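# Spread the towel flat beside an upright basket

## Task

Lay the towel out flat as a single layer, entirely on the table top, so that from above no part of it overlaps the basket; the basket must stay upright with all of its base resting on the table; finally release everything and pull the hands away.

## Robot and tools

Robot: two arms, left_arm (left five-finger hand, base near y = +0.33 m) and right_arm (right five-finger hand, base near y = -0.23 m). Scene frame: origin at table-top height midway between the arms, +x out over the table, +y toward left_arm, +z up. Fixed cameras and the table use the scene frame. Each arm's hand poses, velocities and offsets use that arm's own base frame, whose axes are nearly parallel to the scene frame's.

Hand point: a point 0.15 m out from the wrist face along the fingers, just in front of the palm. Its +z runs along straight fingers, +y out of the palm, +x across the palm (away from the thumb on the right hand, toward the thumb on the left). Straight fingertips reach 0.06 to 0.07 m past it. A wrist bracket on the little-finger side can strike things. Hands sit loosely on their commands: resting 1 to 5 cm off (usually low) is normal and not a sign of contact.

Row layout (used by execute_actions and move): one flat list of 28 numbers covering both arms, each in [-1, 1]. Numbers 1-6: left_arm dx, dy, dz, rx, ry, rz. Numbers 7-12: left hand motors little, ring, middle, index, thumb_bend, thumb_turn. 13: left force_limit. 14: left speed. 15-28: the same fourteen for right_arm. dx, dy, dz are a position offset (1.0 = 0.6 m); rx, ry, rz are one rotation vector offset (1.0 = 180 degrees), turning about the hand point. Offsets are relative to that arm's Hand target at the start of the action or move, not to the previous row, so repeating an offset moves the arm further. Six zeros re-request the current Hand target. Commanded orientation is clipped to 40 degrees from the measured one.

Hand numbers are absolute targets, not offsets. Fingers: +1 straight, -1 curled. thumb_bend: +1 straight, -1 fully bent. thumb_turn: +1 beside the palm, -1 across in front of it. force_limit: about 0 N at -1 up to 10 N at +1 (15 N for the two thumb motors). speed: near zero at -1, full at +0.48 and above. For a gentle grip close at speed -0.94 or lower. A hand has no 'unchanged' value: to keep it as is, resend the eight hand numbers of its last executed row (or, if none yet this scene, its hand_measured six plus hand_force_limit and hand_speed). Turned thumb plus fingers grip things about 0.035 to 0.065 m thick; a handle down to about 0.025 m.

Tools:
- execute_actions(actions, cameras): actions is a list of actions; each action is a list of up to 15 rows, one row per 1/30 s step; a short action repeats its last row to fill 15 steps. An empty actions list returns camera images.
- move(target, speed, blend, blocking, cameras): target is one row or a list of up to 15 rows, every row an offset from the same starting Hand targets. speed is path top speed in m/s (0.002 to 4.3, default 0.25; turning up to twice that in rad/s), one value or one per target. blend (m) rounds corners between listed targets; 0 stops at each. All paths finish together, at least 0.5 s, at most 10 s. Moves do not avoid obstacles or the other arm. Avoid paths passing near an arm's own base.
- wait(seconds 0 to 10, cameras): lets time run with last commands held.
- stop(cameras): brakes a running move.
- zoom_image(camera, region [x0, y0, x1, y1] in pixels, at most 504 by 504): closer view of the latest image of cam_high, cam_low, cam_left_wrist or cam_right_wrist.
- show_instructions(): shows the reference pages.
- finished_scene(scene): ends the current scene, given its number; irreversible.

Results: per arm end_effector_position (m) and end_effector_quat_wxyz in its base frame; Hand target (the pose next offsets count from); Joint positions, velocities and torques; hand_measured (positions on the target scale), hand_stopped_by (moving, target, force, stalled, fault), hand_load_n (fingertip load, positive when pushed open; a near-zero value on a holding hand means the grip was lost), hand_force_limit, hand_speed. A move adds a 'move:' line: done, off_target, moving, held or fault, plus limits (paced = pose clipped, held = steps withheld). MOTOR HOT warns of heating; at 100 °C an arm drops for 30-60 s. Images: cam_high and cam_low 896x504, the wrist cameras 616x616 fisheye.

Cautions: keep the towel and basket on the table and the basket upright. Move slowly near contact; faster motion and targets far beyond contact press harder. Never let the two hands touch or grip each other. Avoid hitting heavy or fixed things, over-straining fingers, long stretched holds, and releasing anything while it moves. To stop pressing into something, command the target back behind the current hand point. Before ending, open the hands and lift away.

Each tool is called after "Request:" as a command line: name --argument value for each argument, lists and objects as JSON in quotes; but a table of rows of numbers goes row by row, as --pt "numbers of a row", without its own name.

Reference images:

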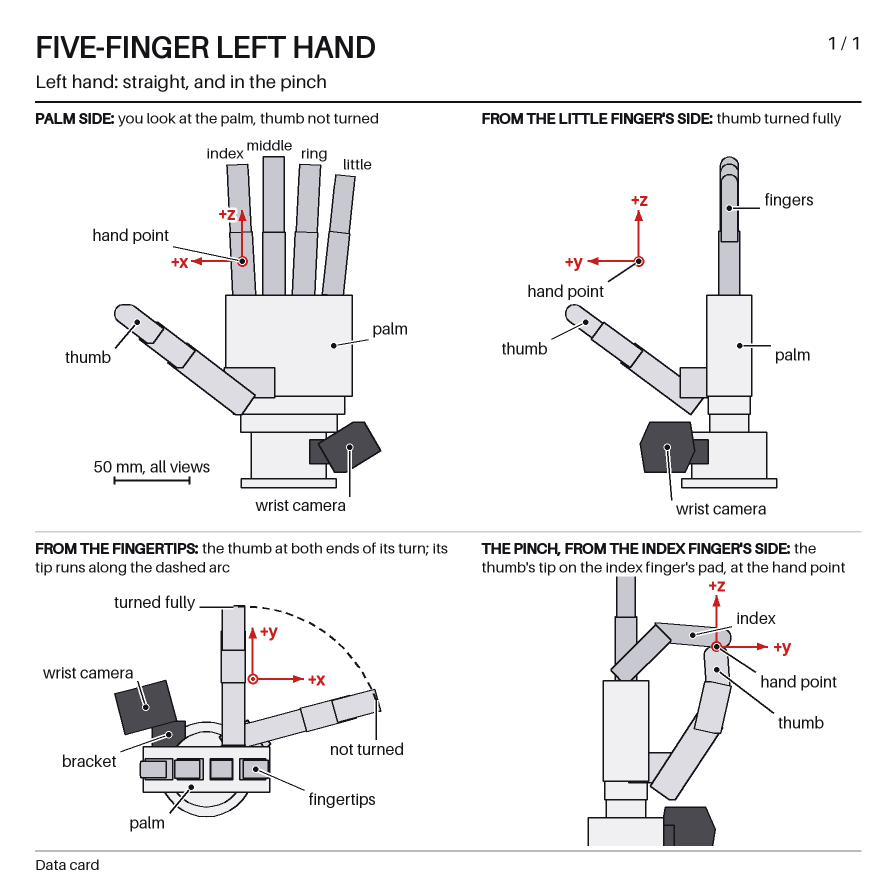

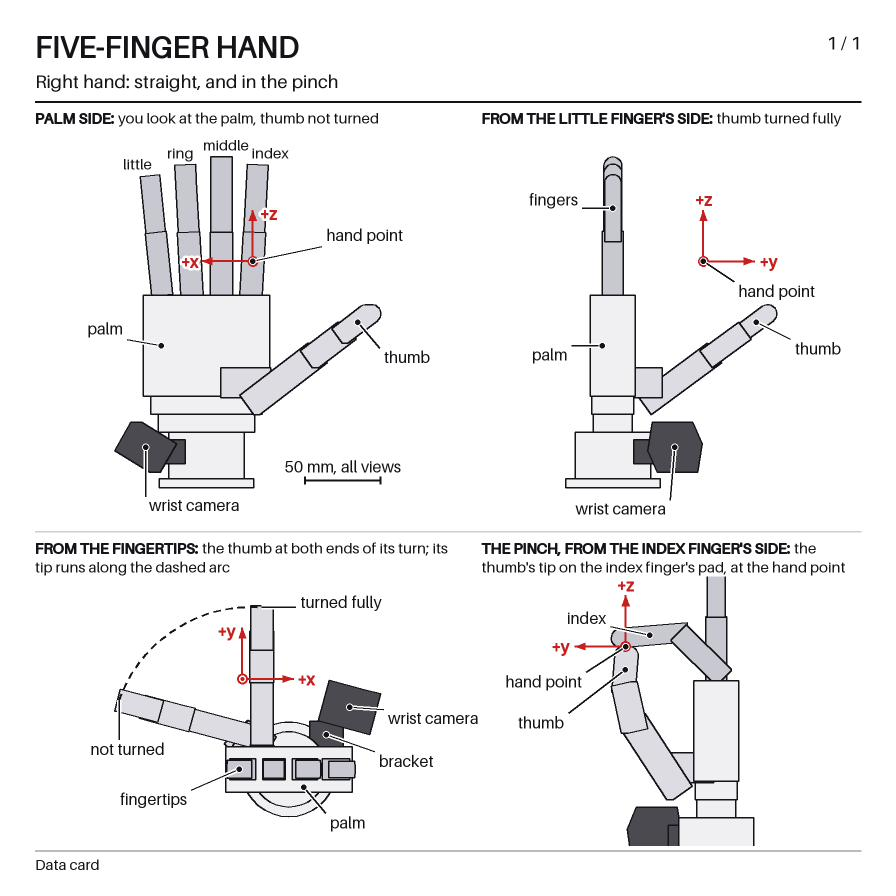

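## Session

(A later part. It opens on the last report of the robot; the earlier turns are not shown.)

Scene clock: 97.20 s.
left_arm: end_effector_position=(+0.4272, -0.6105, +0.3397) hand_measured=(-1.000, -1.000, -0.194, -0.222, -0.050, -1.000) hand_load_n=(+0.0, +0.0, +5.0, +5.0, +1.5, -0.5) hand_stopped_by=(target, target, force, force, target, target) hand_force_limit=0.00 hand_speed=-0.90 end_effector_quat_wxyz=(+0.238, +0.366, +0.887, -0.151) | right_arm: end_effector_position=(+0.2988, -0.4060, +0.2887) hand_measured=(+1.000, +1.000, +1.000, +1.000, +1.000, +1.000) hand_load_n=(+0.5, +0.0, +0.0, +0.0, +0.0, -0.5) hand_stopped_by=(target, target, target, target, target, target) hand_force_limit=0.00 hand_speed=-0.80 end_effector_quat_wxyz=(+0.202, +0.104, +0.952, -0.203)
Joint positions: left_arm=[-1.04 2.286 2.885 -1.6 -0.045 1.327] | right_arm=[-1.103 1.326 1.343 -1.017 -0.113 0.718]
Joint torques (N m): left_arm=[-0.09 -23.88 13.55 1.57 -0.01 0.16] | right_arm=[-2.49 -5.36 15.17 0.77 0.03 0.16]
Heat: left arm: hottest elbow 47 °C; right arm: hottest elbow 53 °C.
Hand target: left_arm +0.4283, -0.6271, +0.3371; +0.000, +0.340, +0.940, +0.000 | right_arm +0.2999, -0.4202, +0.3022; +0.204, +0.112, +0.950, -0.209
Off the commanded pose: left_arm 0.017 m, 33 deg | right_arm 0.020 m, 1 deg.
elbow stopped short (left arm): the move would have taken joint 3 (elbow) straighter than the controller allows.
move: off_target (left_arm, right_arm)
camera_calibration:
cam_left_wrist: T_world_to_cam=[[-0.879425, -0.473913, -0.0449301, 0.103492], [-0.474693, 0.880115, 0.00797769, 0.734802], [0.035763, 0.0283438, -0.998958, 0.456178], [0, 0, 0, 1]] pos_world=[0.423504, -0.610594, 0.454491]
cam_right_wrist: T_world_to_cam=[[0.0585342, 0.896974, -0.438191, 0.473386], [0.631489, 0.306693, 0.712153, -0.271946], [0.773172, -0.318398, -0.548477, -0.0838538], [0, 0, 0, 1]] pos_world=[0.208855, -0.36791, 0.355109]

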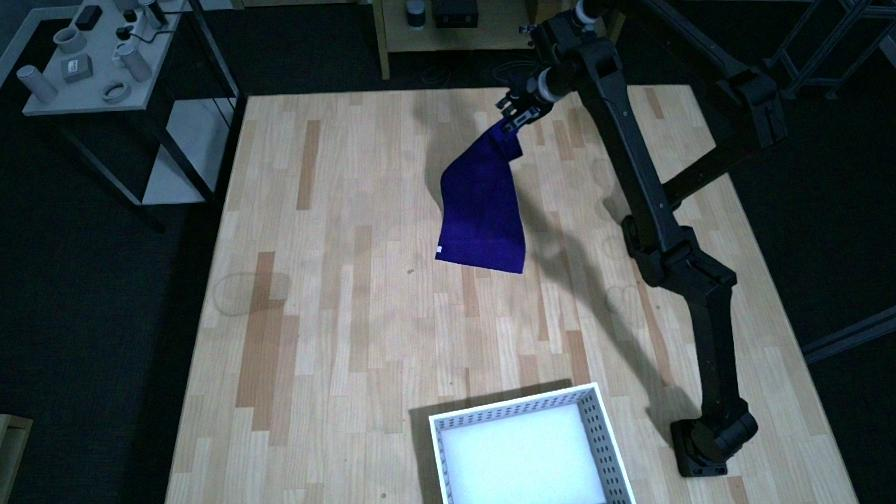

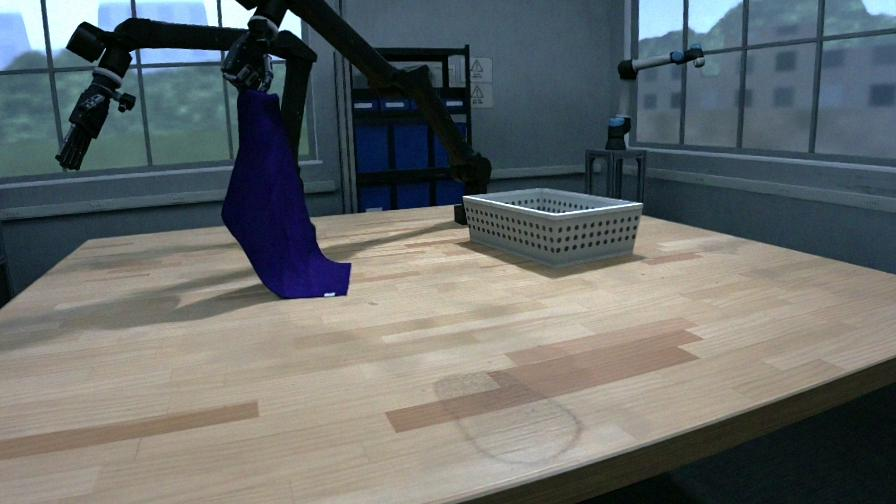

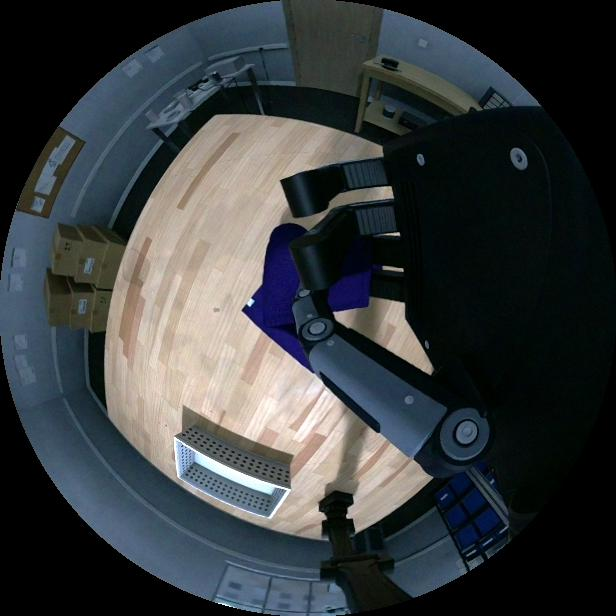

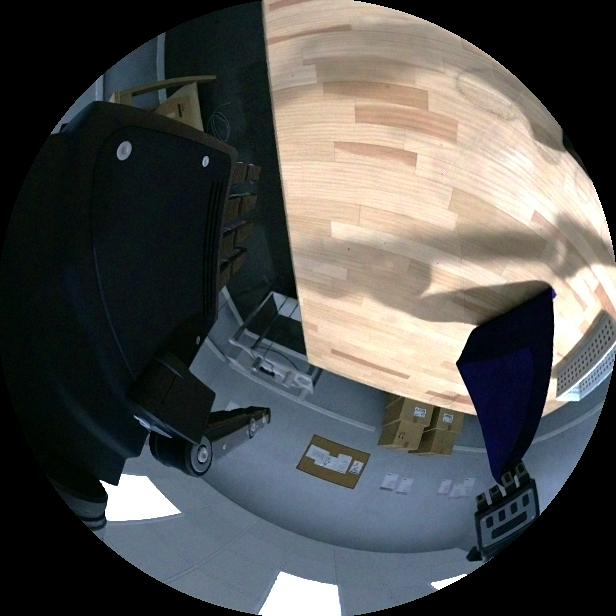

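Request:
move --target '[0,0,0,0,0,0,-1,-1,-0.5,-0.5,-0.05,-1,0,-0.9,0.098,0.715,-0.23,0.0522,-0.139,-0.0999,1,1,0.4,0.4,0.5,-1,0,-0.5]' --speed 0.15 --cameras '["all"]'

Request:
zoom_image --camera "cam_right_wrist" --region '[150, 100, 610, 560]'

Request:
zoom_image --camera "cam_high" --region '[390, 60, 650, 320]'

Scene clock: 109.37 s.
left_arm: end_effector_position=(+0.4272, -0.6105, +0.3397) hand_measured=(-1.000, -1.000, -0.194, -0.222, -0.050, -1.000) hand_load_n=(+0.0, +0.0, +5.0, +5.0, +1.5, -1.0) hand_stopped_by=(target, target, force, force, target, target) hand_force_limit=0.00 hand_speed=-0.90 end_effector_quat_wxyz=(+0.238, +0.366, +0.887, -0.151) | right_arm: end_effector_position=(+0.3555, +0.0035, +0.1651) hand_measured=(+1.000, +1.000, +0.400, +0.400, +0.500, -1.000) hand_load_n=(+0.0, +0.0, +0.0, +0.0, -0.5, +0.0) hand_stopped_by=(target, target, target, target, target, target) hand_force_limit=0.00 hand_speed=-0.50 end_effector_quat_wxyz=(+0.368, +0.234, +0.893, -0.107)
Joint positions: left_arm=[-1.04 2.286 2.885 -1.6 -0.045 1.328] | right_arm=[0.173 0.694 0.471 -0.699 0.482 2.091]
Joint torques (N m): left_arm=[-0.09 -24.12 13.6 1.46 -0.03 0.17] | right_arm=[-0.38 -0.03 10.4 2.33 0.48 0.16]
Heat: left arm: hottest elbow 47 °C; right arm: hottest elbow 53 °C.
Hand target: left_arm +0.4283, -0.6270, +0.3370; +0.000, +0.340, +0.940, +0.000 | right_arm +0.3587, +0.0088, +0.1642; +0.359, +0.317, +0.868, -0.131
Off the commanded pose: left_arm 0.017 m, 33 deg | right_arm 0.006 m, 10 deg.
elbow stopped short (left arm): the move would have taken joint 3 (elbow) straighter than the controller allows.
joint sent to its limit (right arm) — joint 6 (wrist roll), upper limit. The joint targets are off in orientation, not in position.
move: off_target (left_arm, right_arm)
camera_calibration:
cam_left_wrist: T_world_to_cam=[[-0.879547, -0.473666, -0.0451489, 0.103794], [-0.474452, 0.880245, 0.00798504, 0.734776], [0.0359598, 0.0284442, -0.998948, 0.456152], [0, 0, 0, 1]] pos_world=[0.423504, -0.610594, 0.454491]
cam_right_wrist: T_world_to_cam=[[0.336135, 0.922503, -0.18974, -0.0912886], [0.309579, 0.0820437, 0.947328, -0.268842], [0.88948, -0.377169, -0.25801, -0.154189], [0, 0, 0, 1]] pos_world=[0.251061, 0.0481156, 0.197578]

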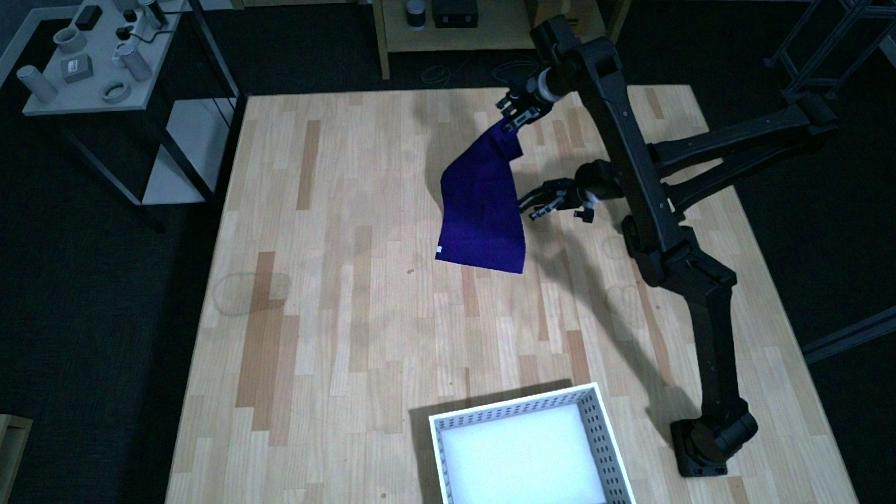

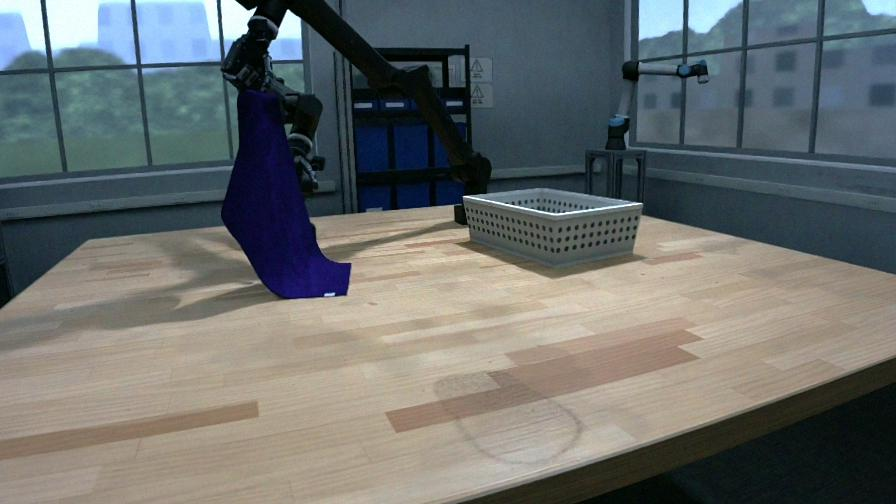

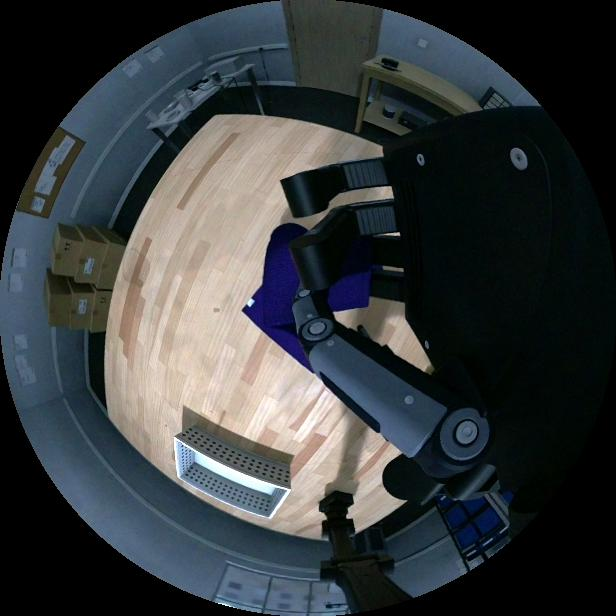

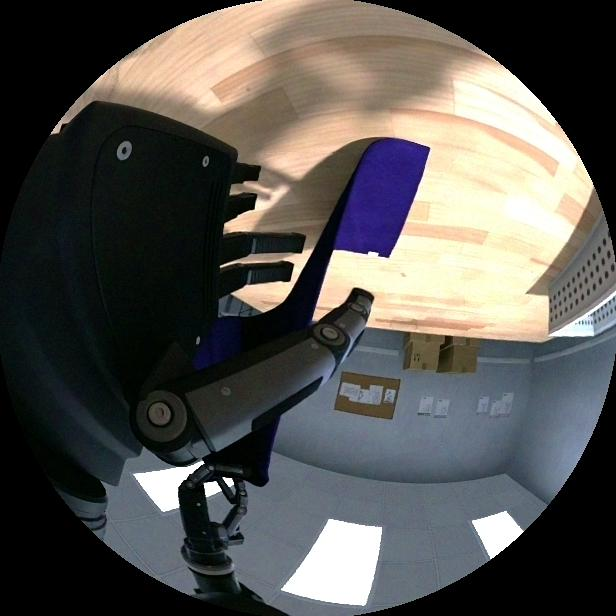

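Scaled by 1.096 from the camera's 616x616 image, which has a finer 880x880 frame.

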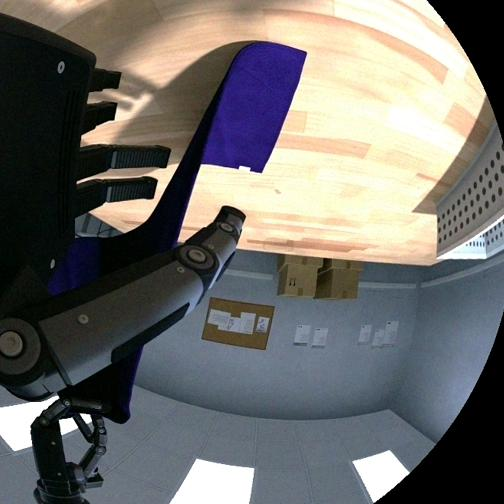

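Scaled by 1.938 from the camera's 896x504 image, which has a finer 1280x720 frame.

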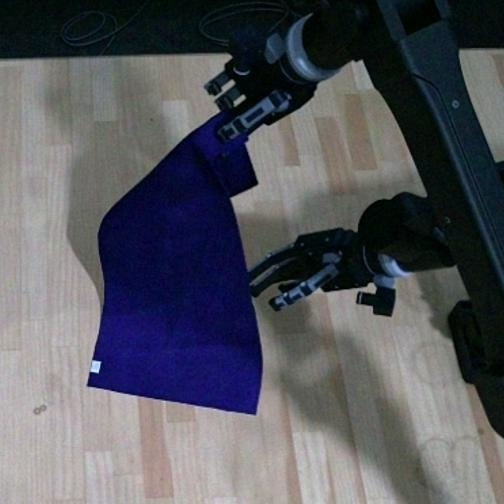

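Request:
zoom_image --camera "cam_right_wrist" --region '[170, 120, 410, 360]'

Request:
zoom_image --camera "cam_low" --region '[210, 60, 360, 310]'

Scaled by 2.100 from the camera's 616x616 image, which has a finer 880x880 frame.

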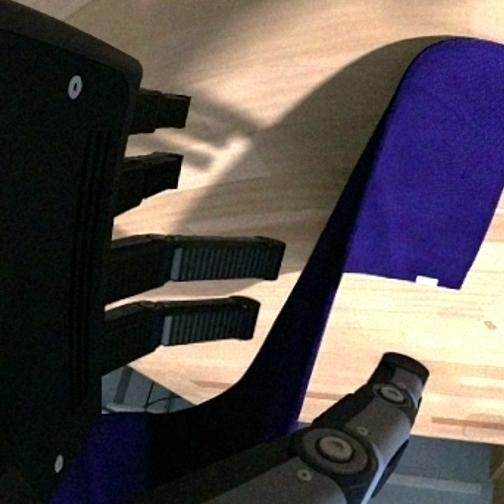

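Scaled by 2.016 from the camera's 896x504 image, which has a finer 1280x720 frame.

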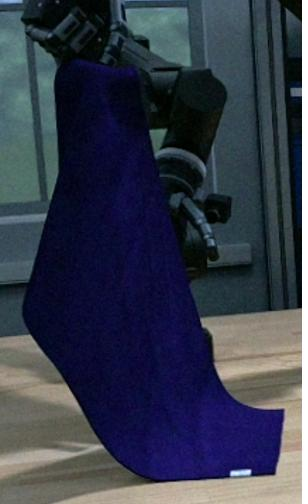

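Request:
move --target '[0,0,0,0,0,0,-1,-1,-0.5,-0.5,-0.05,-1,0,-0.9,0.0,-0.113,0.045,0,0,0.083,1,1,0.4,0.4,0.5,-1,0,-0.5]' --speed 0.08 --cameras '["cam_right_wrist","cam_high"]'

Request:
zoom_image --camera "cam_right_wrist" --region '[170, 140, 410, 380]'

Scene clock: 116.23 s.
left_arm: end_effector_position=(+0.4272, -0.6105, +0.3397) hand_measured=(-1.000, -1.000, -0.194, -0.222, -0.050, -1.000) hand_load_n=(+0.0, +0.0, +5.5, +5.0, +1.5, -1.0) hand_stopped_by=(target, target, force, force, target, target) hand_force_limit=0.00 hand_speed=-0.90 end_effector_quat_wxyz=(+0.238, +0.366, +0.887, -0.151) | right_arm: end_effector_position=(+0.3455, -0.0520, +0.1621) hand_measured=(+1.000, +1.000, +0.400, +0.400, +0.500, -1.000) hand_load_n=(+0.0, +0.0, +0.0, +0.0, +0.0, +0.0) hand_stopped_by=(target, target, target, target, target, target) hand_force_limit=0.00 hand_speed=-0.50 end_effector_quat_wxyz=(+0.344, +0.199, +0.914, -0.082)
Joint positions: left_arm=[-1.04 2.286 2.885 -1.6 -0.045 1.328] | right_arm=[-0.22 0.661 0.471 -0.671 0.149 1.724]
Joint torques (N m): left_arm=[-0.03 -24.35 13.53 1.47 -0.02 0.16] | right_arm=[-2.61 0.03 14.16 2.69 -0.02 0.12]
Heat: left arm: hottest elbow 47 °C; right arm: hottest elbow 51 °C.
Hand target: left_arm +0.4283, -0.6270, +0.3370; +0.000, +0.340, +0.940, +0.000 | right_arm +0.3588, -0.0588, +0.1913; +0.373, +0.201, +0.902, -0.084
Off the commanded pose: left_arm 0.017 m, 33 deg | right_arm 0.033 m, 4 deg.
elbow stopped short (left arm): the move would have taken joint 3 (elbow) straighter than the controller allows.
move: off_target (left_arm, right_arm)
camera_calibration:
cam_right_wrist: T_world_to_cam=[[0.246049, 0.954055, -0.170993, -0.0075137], [0.353662, 0.0758833, 0.93229, -0.27157], [0.902432, -0.289863, -0.318742, -0.157073], [0, 0, 0, 1]] pos_world=[0.23964, -0.0177536, 0.201831]
Images, in order (width x height): cam_high 896x504, cam_right_wrist 616x616.

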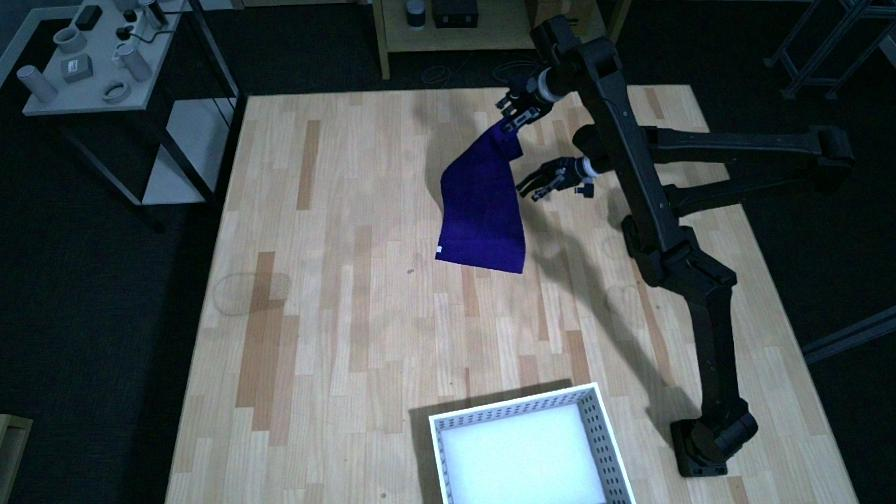

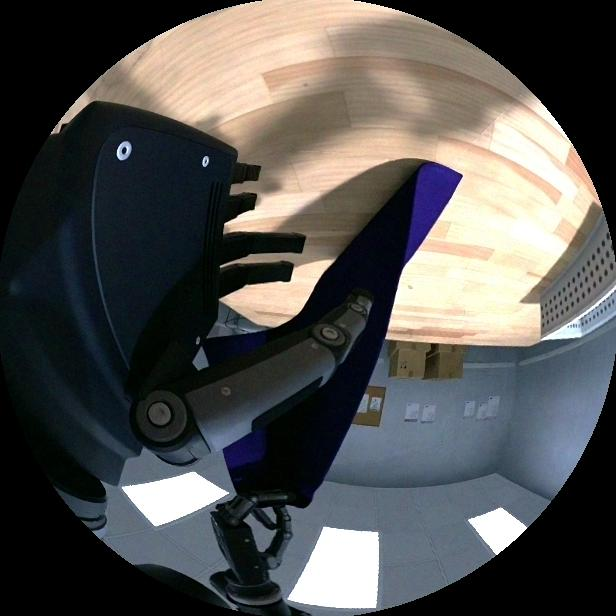

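Scaled by 2.100 from the camera's 616x616 image, which has a finer 880x880 frame.

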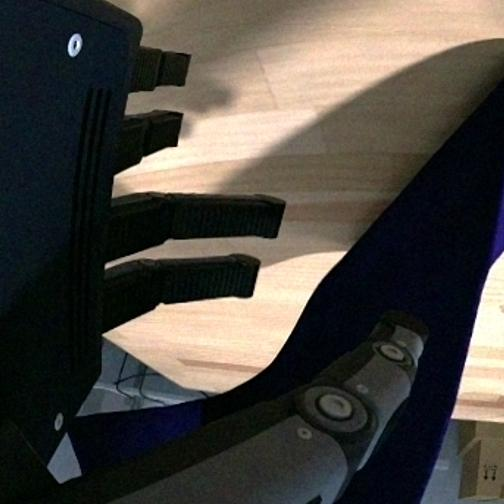

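Request:
move --target '[0,0,0,0,0,0,-1,-1,-0.5,-0.5,-0.05,-1,0,-0.9,0.0445,-0.072,0.043,0,0,0,1,1,0.4,0.4,0.5,-1,0,-0.5]' --speed 0.08 --cameras '["cam_right_wrist","cam_high"]'

Request:
zoom_image --camera "cam_right_wrist" --region '[150, 160, 450, 520]'

Request:
zoom_image --camera "cam_high" --region '[390, 60, 650, 280]'

Scene clock: 121.73 s.
left_arm: end_effector_position=(+0.4272, -0.6105, +0.3397) hand_measured=(-1.000, -1.000, -0.194, -0.222, -0.050, -1.000) hand_load_n=(+0.0, +0.0, +5.0, +5.0, +1.5, -0.5) hand_stopped_by=(target, target, force, force, target, target) hand_force_limit=0.00 hand_speed=-0.90 end_effector_quat_wxyz=(+0.238, +0.366, +0.887, -0.151) | right_arm: end_effector_position=(+0.3693, -0.0917, +0.1883) hand_measured=(+1.000, +1.000, +0.400, +0.400, +0.500, -1.000) hand_load_n=(+0.0, +0.0, +0.0, +0.0, +0.0, -0.5) hand_stopped_by=(target, target, target, target, target, target) hand_force_limit=0.00 hand_speed=-0.50 end_effector_quat_wxyz=(+0.347, +0.202, +0.913, -0.077)
Joint positions: left_arm=[-1.04 2.286 2.885 -1.6 -0.045 1.328] | right_arm=[-0.376 0.773 0.575 -0.647 0.04 1.614]
Joint torques (N m): left_arm=[-0.03 -24 13.52 1.42 -0.01 0.15] | right_arm=[-2.96 0.73 15.17 2.8 -0.07 0.04]
Heat: left arm: hottest elbow 47 °C; right arm: hottest elbow 50 °C.
Hand target: left_arm +0.4283, -0.6270, +0.3370; +0.000, +0.340, +0.940, +0.000 | right_arm +0.3855, -0.1021, +0.2171; +0.373, +0.201, +0.902, -0.084
Off the commanded pose: left_arm 0.017 m, 33 deg | right_arm 0.035 m, 3 deg.
elbow stopped short (left arm): the move would have taken joint 3 (elbow) straighter than the controller allows.
move: off_target (left_arm, right_arm)
camera_calibration:
cam_right_wrist: T_world_to_cam=[[0.248698, 0.954969, -0.161812, 0.0263014], [0.345874, 0.0684856, 0.935778, -0.299798], [0.904721, -0.288693, -0.313267, -0.183471], [0, 0, 0, 1]] pos_world=[0.263141, -0.0575519, 0.227325]
Images, in order (width x height): cam_high 896x504, cam_right_wrist 616x616.

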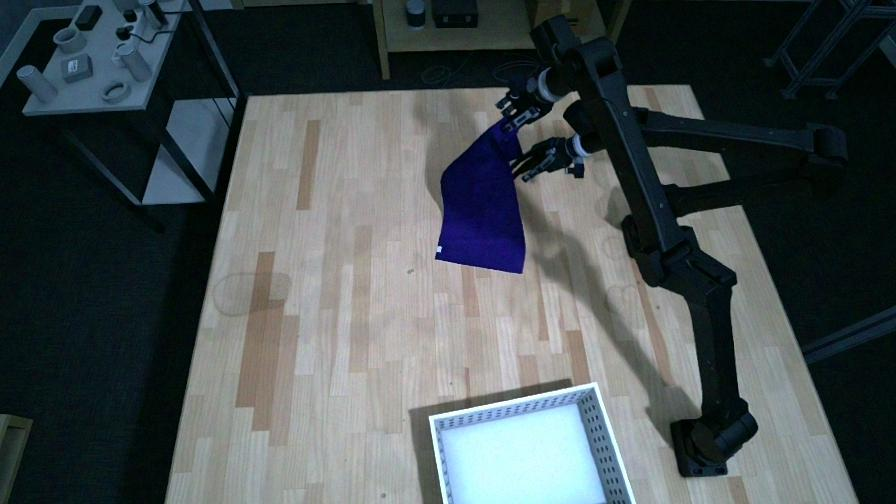

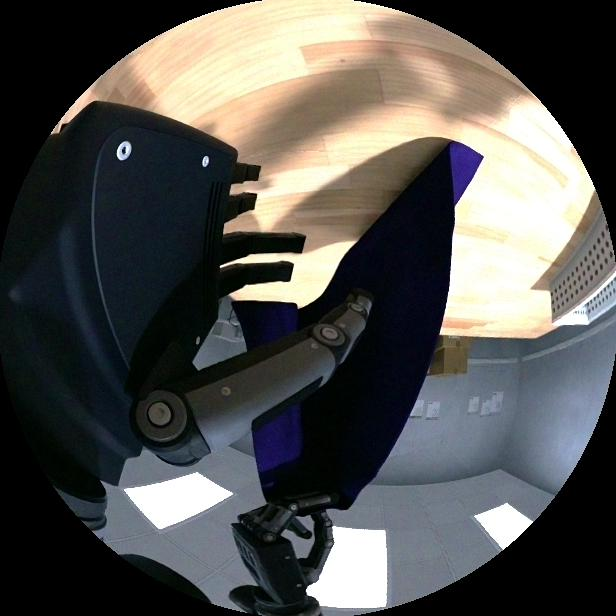

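Scaled by 1.400 from the camera's 616x616 image, which has a finer 880x880 frame.

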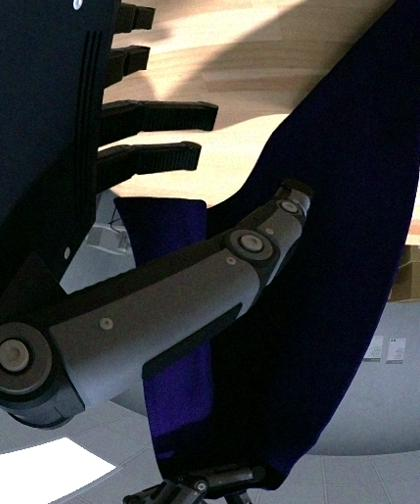

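Scaled by 1.938 from the camera's 896x504 image, which has a finer 1280x720 frame.

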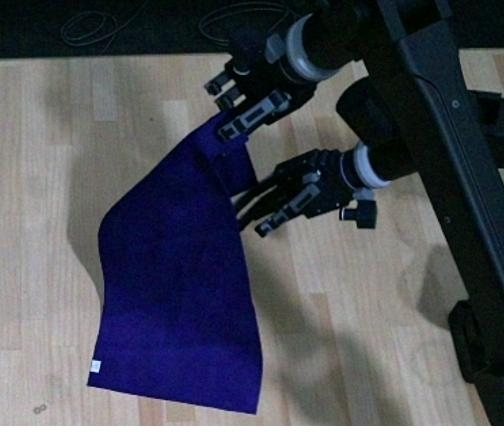

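Request:
move --target '[0,0,0,0,0,0,-1,-1,-0.5,-0.5,-0.05,-1,0,-0.9,0.0085,-0.0645,0.049,0,0,0,1,1,0.4,0.4,0.5,-1,0,-0.5]' --speed 0.06 --cameras '["cam_right_wrist","cam_high","cam_low"]'

Request:
zoom_image --camera "cam_right_wrist" --region '[150, 160, 450, 520]'

Request:
zoom_image --camera "cam_high" --region '[450, 80, 620, 230]'

Scene clock: 127.67 s.
left_arm: end_effector_position=(+0.4272, -0.6105, +0.3397) hand_measured=(-1.000, -1.000, -0.194, -0.222, -0.050, -1.000) hand_load_n=(+0.0, +0.0, +5.0, +5.0, +1.5, -0.5) hand_stopped_by=(target, target, force, force, target, target) hand_force_limit=0.00 hand_speed=-0.90 end_effector_quat_wxyz=(+0.238, +0.366, +0.887, -0.151) | right_arm: end_effector_position=(+0.3829, -0.1318, +0.2254) hand_measured=(+1.000, +1.000, +0.400, +0.400, +0.500, -1.000) hand_load_n=(+0.0, +0.0, +0.0, +0.0, +0.0, -0.5) hand_stopped_by=(target, target, target, target, target, target) hand_force_limit=0.00 hand_speed=-0.50 end_effector_quat_wxyz=(+0.364, +0.201, +0.906, -0.079)
Joint positions: left_arm=[-1.04 2.286 2.885 -1.6 -0.045 1.328] | right_arm=[-0.509 0.836 0.68 -0.652 -0.054 1.52]
Joint torques (N m): left_arm=[-0.09 -24.23 13.6 1.52 -0.02 0.14] | right_arm=[-2.32 -1.03 15.34 1.06 -0.13 0]
Heat: left arm: hottest elbow 47 °C; right arm: hottest elbow 51 °C.
Hand target: left_arm +0.4283, -0.6270, +0.3370; +0.000, +0.340, +0.940, +0.000 | right_arm +0.3906, -0.1409, +0.2466; +0.373, +0.201, +0.902, -0.084
Off the commanded pose: left_arm 0.017 m, 33 deg | right_arm 0.024 m, 1 deg.
elbow stopped short (left arm): the move would have taken joint 3 (elbow) straighter than the controller allows.
move: off_target (left_arm, right_arm)
camera_calibration:
cam_right_wrist: T_world_to_cam=[[0.25478, 0.953213, -0.162704, 0.0648591], [0.311805, 0.0782878, 0.946915, -0.324651], [0.91535, -0.291987, -0.27727, -0.208381], [0, 0, 0, 1]] pos_world=[0.275444, -0.0972527, 0.260192]
Images, in order (width x height): cam_high 896x504, cam_low 896x504, cam_right_wrist 616x616.

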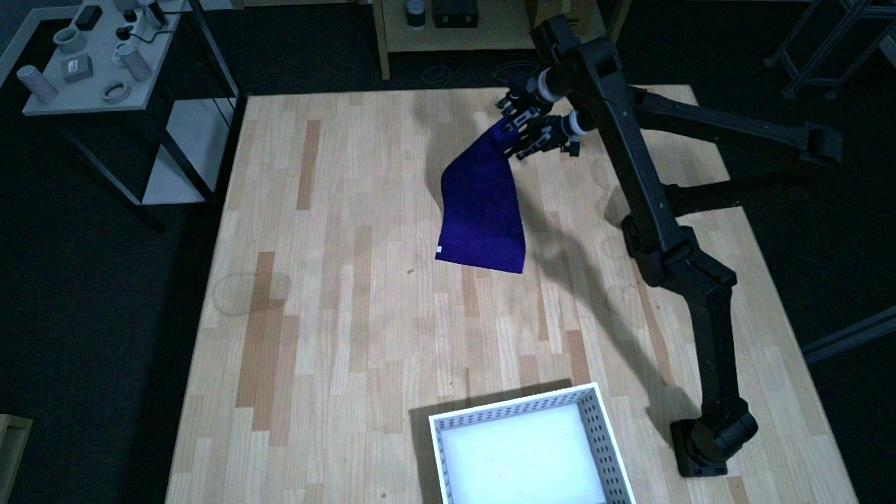

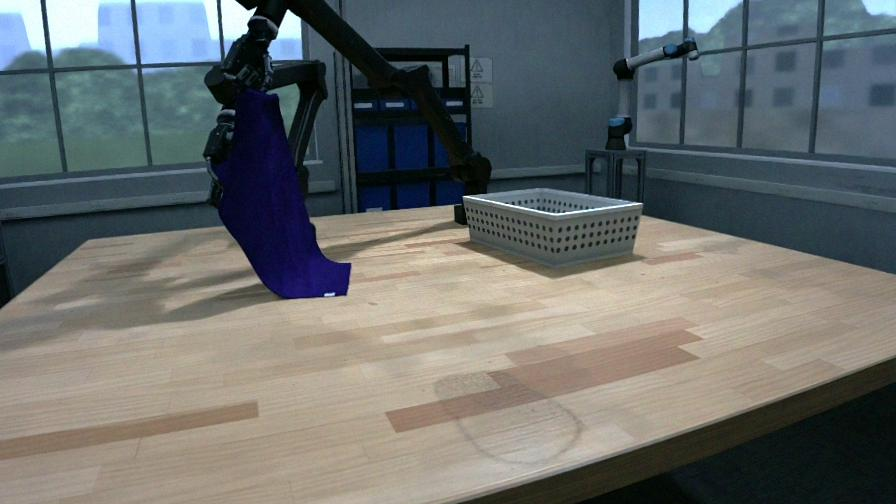

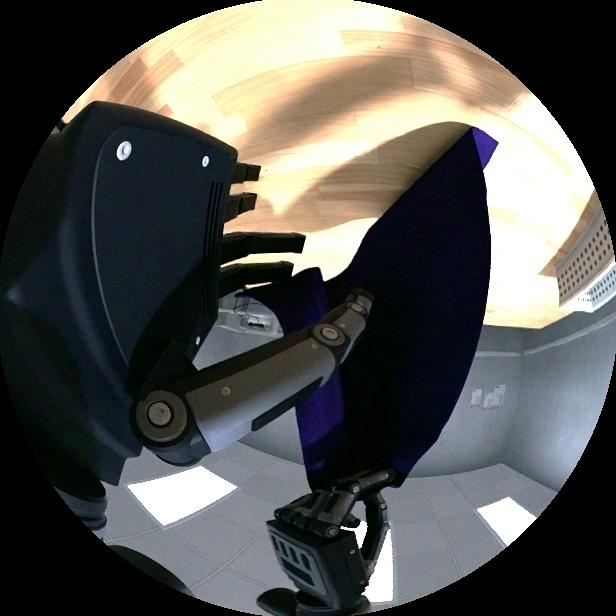

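Scaled by 1.400 from the camera's 616x616 image, which has a finer 880x880 frame.

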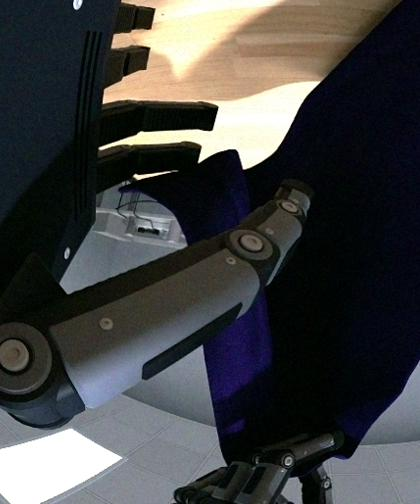

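Scaled by 2.965 from the camera's 896x504 image, which has a finer 1280x720 frame.

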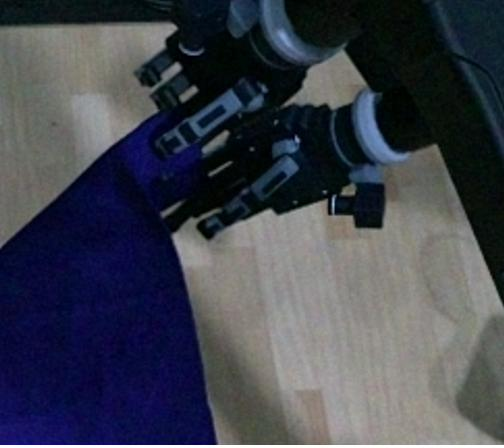

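Request:
move --target '[0,0,0,0,0,0,-1,-1,-0.5,-0.5,-0.05,-1,0,-0.9,0,0,0,0,0,0,1,1,-0.5,-0.5,-0.05,-1,0,-0.85]' --speed 0.06 --cameras '["cam_right_wrist","cam_high","cam_low"]'

Request:
zoom_image --camera "cam_right_wrist" --region '[150, 160, 450, 520]'

Request:
zoom_image --camera "cam_high" --region '[450, 80, 620, 230]'

Scene clock: 131.00 s.
left_arm: end_effector_position=(+0.4272, -0.6105, +0.3397) hand_measured=(-1.000, -1.000, -0.194, -0.222, -0.050, -1.000) hand_load_n=(+0.0, +0.0, +5.0, +5.0, +1.5, -1.0) hand_stopped_by=(target, target, force, force, target, target) hand_force_limit=0.00 hand_speed=-0.90 end_effector_quat_wxyz=(+0.238, +0.366, +0.887, -0.151) | right_arm: end_effector_position=(+0.3829, -0.1317, +0.2252) hand_measured=(+1.000, +1.000, -0.250, -0.250, +0.156, -1.000) hand_load_n=(+0.0, +0.0, +5.0, +5.0, +6.5, +0.0) hand_stopped_by=(target, target, force, force, force, target) hand_force_limit=0.00 hand_speed=-0.85 end_effector_quat_wxyz=(+0.364, +0.201, +0.906, -0.079)
Joint positions: left_arm=[-1.04 2.286 2.885 -1.6 -0.045 1.328] | right_arm=[-0.509 0.837 0.68 -0.652 -0.054 1.519]
Joint torques (N m): left_arm=[-0.03 -24.29 13.57 1.52 -0.02 0.16] | right_arm=[-2.08 -0.03 15.58 1.35 -0.17 0.07]
Heat: left arm: hottest elbow 47 °C; right arm: hottest elbow 51 °C.
Hand target: left_arm +0.4283, -0.6270, +0.3370; +0.000, +0.340, +0.940, +0.000 | right_arm +0.3906, -0.1409, +0.2466; +0.373, +0.201, +0.902, -0.084
Off the commanded pose: left_arm 0.017 m, 33 deg | right_arm 0.025 m, 1 deg.
elbow stopped short (left arm): the move would have taken joint 3 (elbow) straighter than the controller allows.
move: off_target (left_arm, right_arm)
camera_calibration:
cam_right_wrist: T_world_to_cam=[[0.253595, 0.953362, -0.163681, 0.0654482], [0.31248, 0.0794006, 0.9466, -0.324427], [0.915449, -0.2912, -0.277771, -0.208165], [0, 0, 0, 1]] pos_world=[0.275344, -0.0972537, 0.259993]
Images, in order (width x height): cam_high 896x504, cam_low 896x504, cam_right_wrist 616x616.

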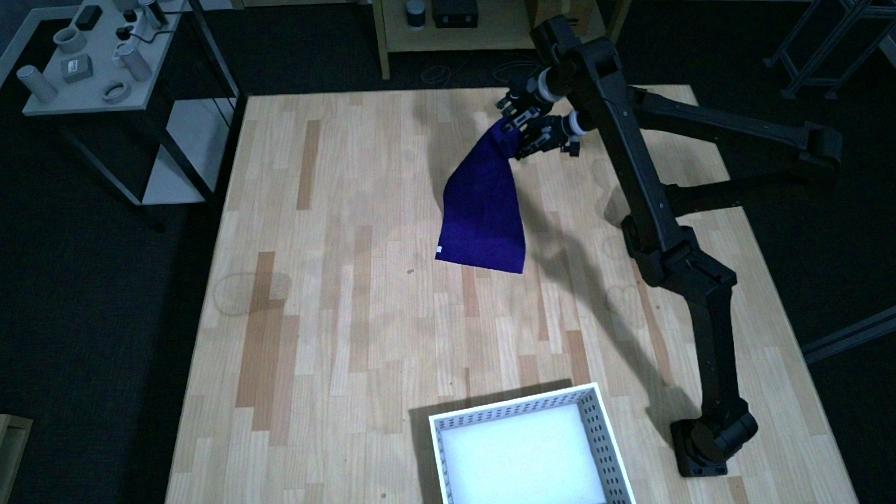

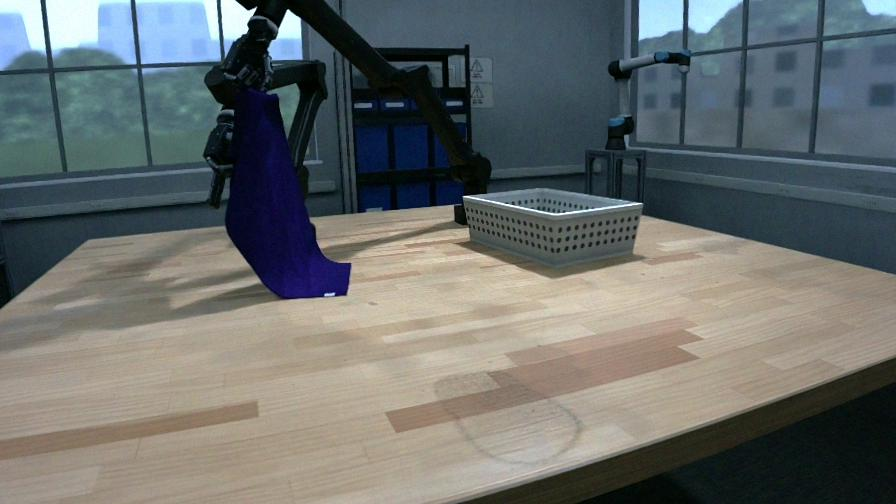

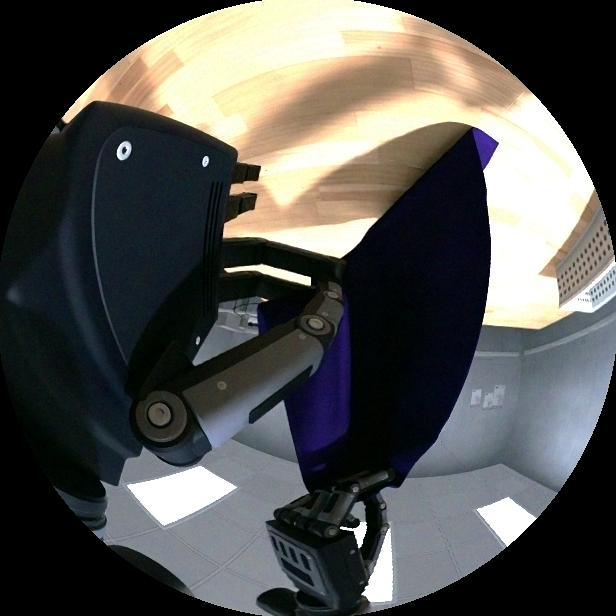

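Scaled by 1.400 from the camera's 616x616 image, which has a finer 880x880 frame.

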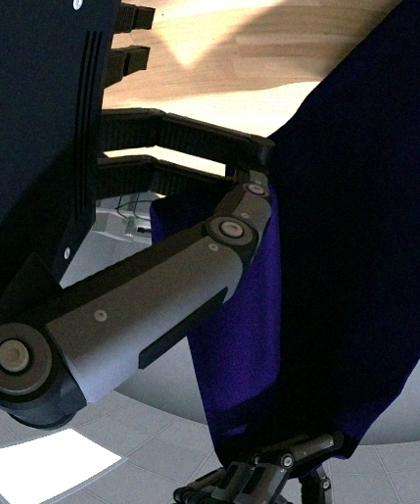

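Scaled by 2.965 from the camera's 896x504 image, which has a finer 1280x720 frame.

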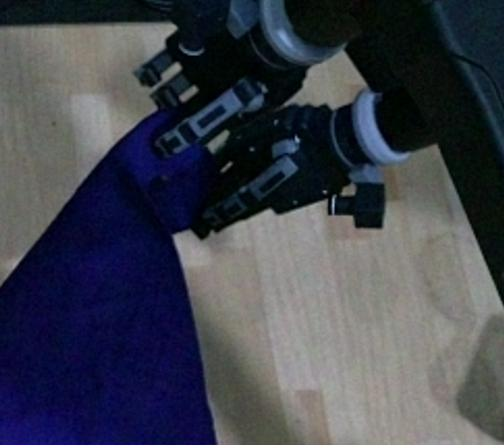

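Request:
move --target '[0,0,0,0,0,0,-1,-1,-0.5,-0.5,-0.05,-1,0,-0.9,-0.05,-0.06,-0.02,0,0,0,1,1,-0.5,-0.5,-0.05,-1,0,-0.85]' --speed 0.06 --cameras '["cam_right_wrist","cam_high","cam_low"]'

Request:
zoom_image --camera "cam_right_wrist" --region '[150, 160, 450, 520]'

Request:
zoom_image --camera "cam_high" --region '[450, 80, 620, 230]'

Scene clock: 133.10 s.
left_arm: end_effector_position=(+0.4234, -0.6146, +0.3356) hand_measured=(-1.000, -1.000, -0.194, -0.222, -0.050, -1.000) hand_load_n=(+0.5, +0.0, +5.5, +5.0, +1.5, -0.5) hand_stopped_by=(target, target, force, force, target, target) hand_force_limit=0.00 hand_speed=-0.90 end_effector_quat_wxyz=(+0.234, +0.370, +0.886, -0.152) | right_arm: end_effector_position=(+0.3599, -0.1678, +0.2280) hand_measured=(+1.000, +1.000, -0.250, -0.250, +0.156, -1.000) hand_load_n=(+0.0, +0.0, +5.0, +5.0, +6.5, +0.0) hand_stopped_by=(target, target, force, force, force, target) hand_force_limit=0.00 hand_speed=-0.85 end_effector_quat_wxyz=(+0.372, +0.199, +0.903, -0.078)
Joint positions: left_arm=[-1.045 2.291 2.885 -1.6 -0.039 1.328] | right_arm=[-0.689 0.837 0.68 -0.652 -0.187 1.39]
Joint torques (N m): left_arm=[0.32 -24.94 13.56 1.5 -0.13 0.16] | right_arm=[-2.49 -0.67 12.66 1.62 -0.11 0.12]
Heat: left arm: hottest elbow 47 °C; right arm: hottest elbow 51 °C.
Hand target: left_arm +0.4281, -0.6272, +0.3369; +0.000, +0.340, +0.940, +0.000 | right_arm +0.3606, -0.1768, +0.2346; +0.373, +0.201, +0.902, -0.084
Off the commanded pose: left_arm 0.013 m, 33 deg | right_arm 0.011 m, 1 deg.
elbow stopped short (left arm): the move would have taken joint 3 (elbow) straighter than the controller allows.
move: off_target (left_arm, right_arm)
camera_calibration:
cam_right_wrist: T_world_to_cam=[[0.251747, 0.954124, -0.162081, 0.106571], [0.296115, 0.0835046, 0.951495, -0.311666], [0.921379, -0.28753, -0.261508, -0.202072], [0, 0, 0, 1]] pos_world=[0.251645, -0.133758, 0.260978]
Images, in order (width x height): cam_high 896x504, cam_low 896x504, cam_right_wrist 616x616.

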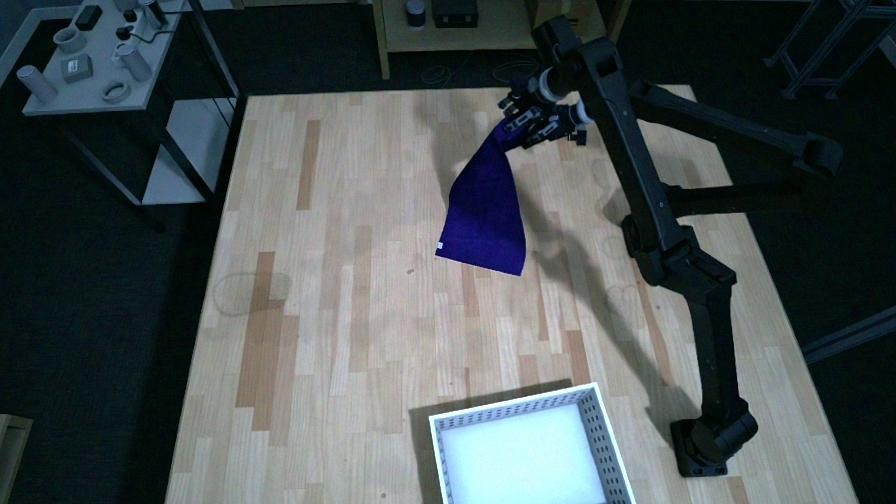

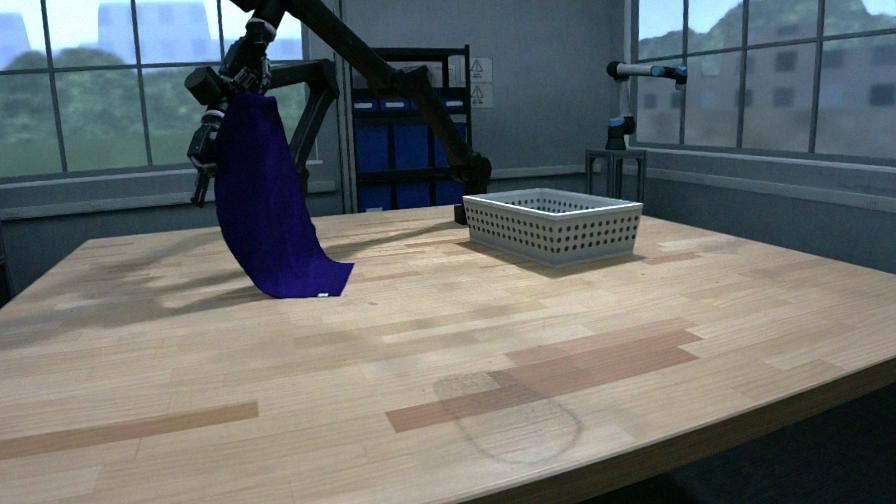

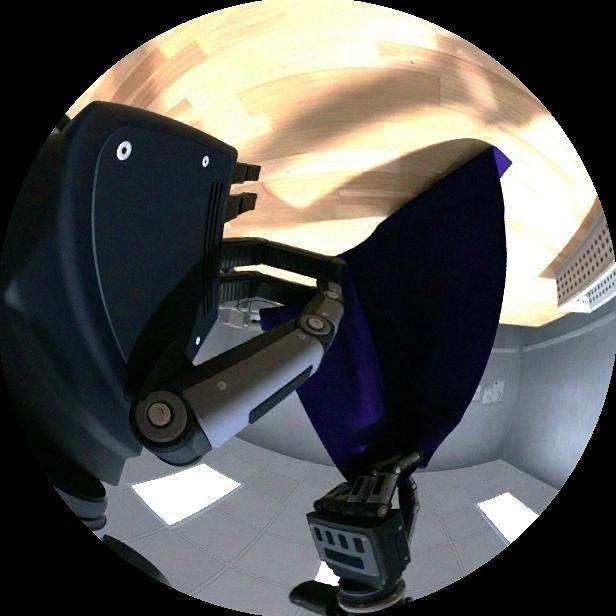

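Scaled by 1.400 from the camera's 616x616 image, which has a finer 880x880 frame.

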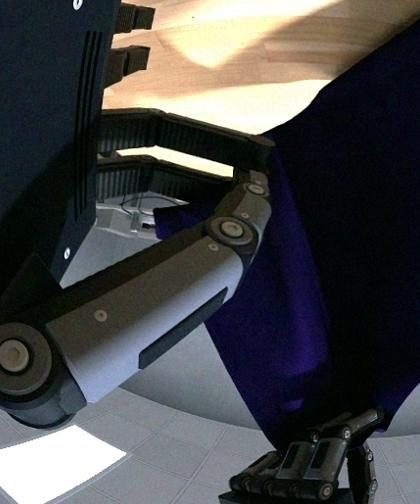

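Scaled by 2.965 from the camera's 896x504 image, which has a finer 1280x720 frame.

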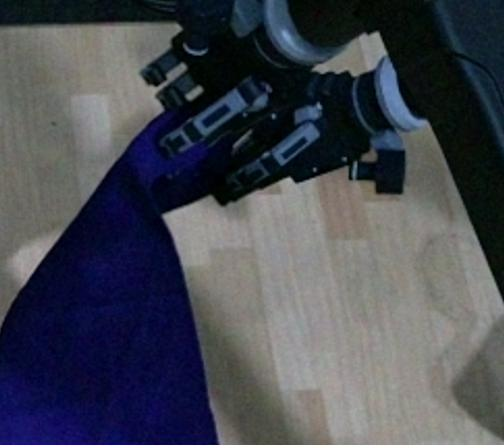

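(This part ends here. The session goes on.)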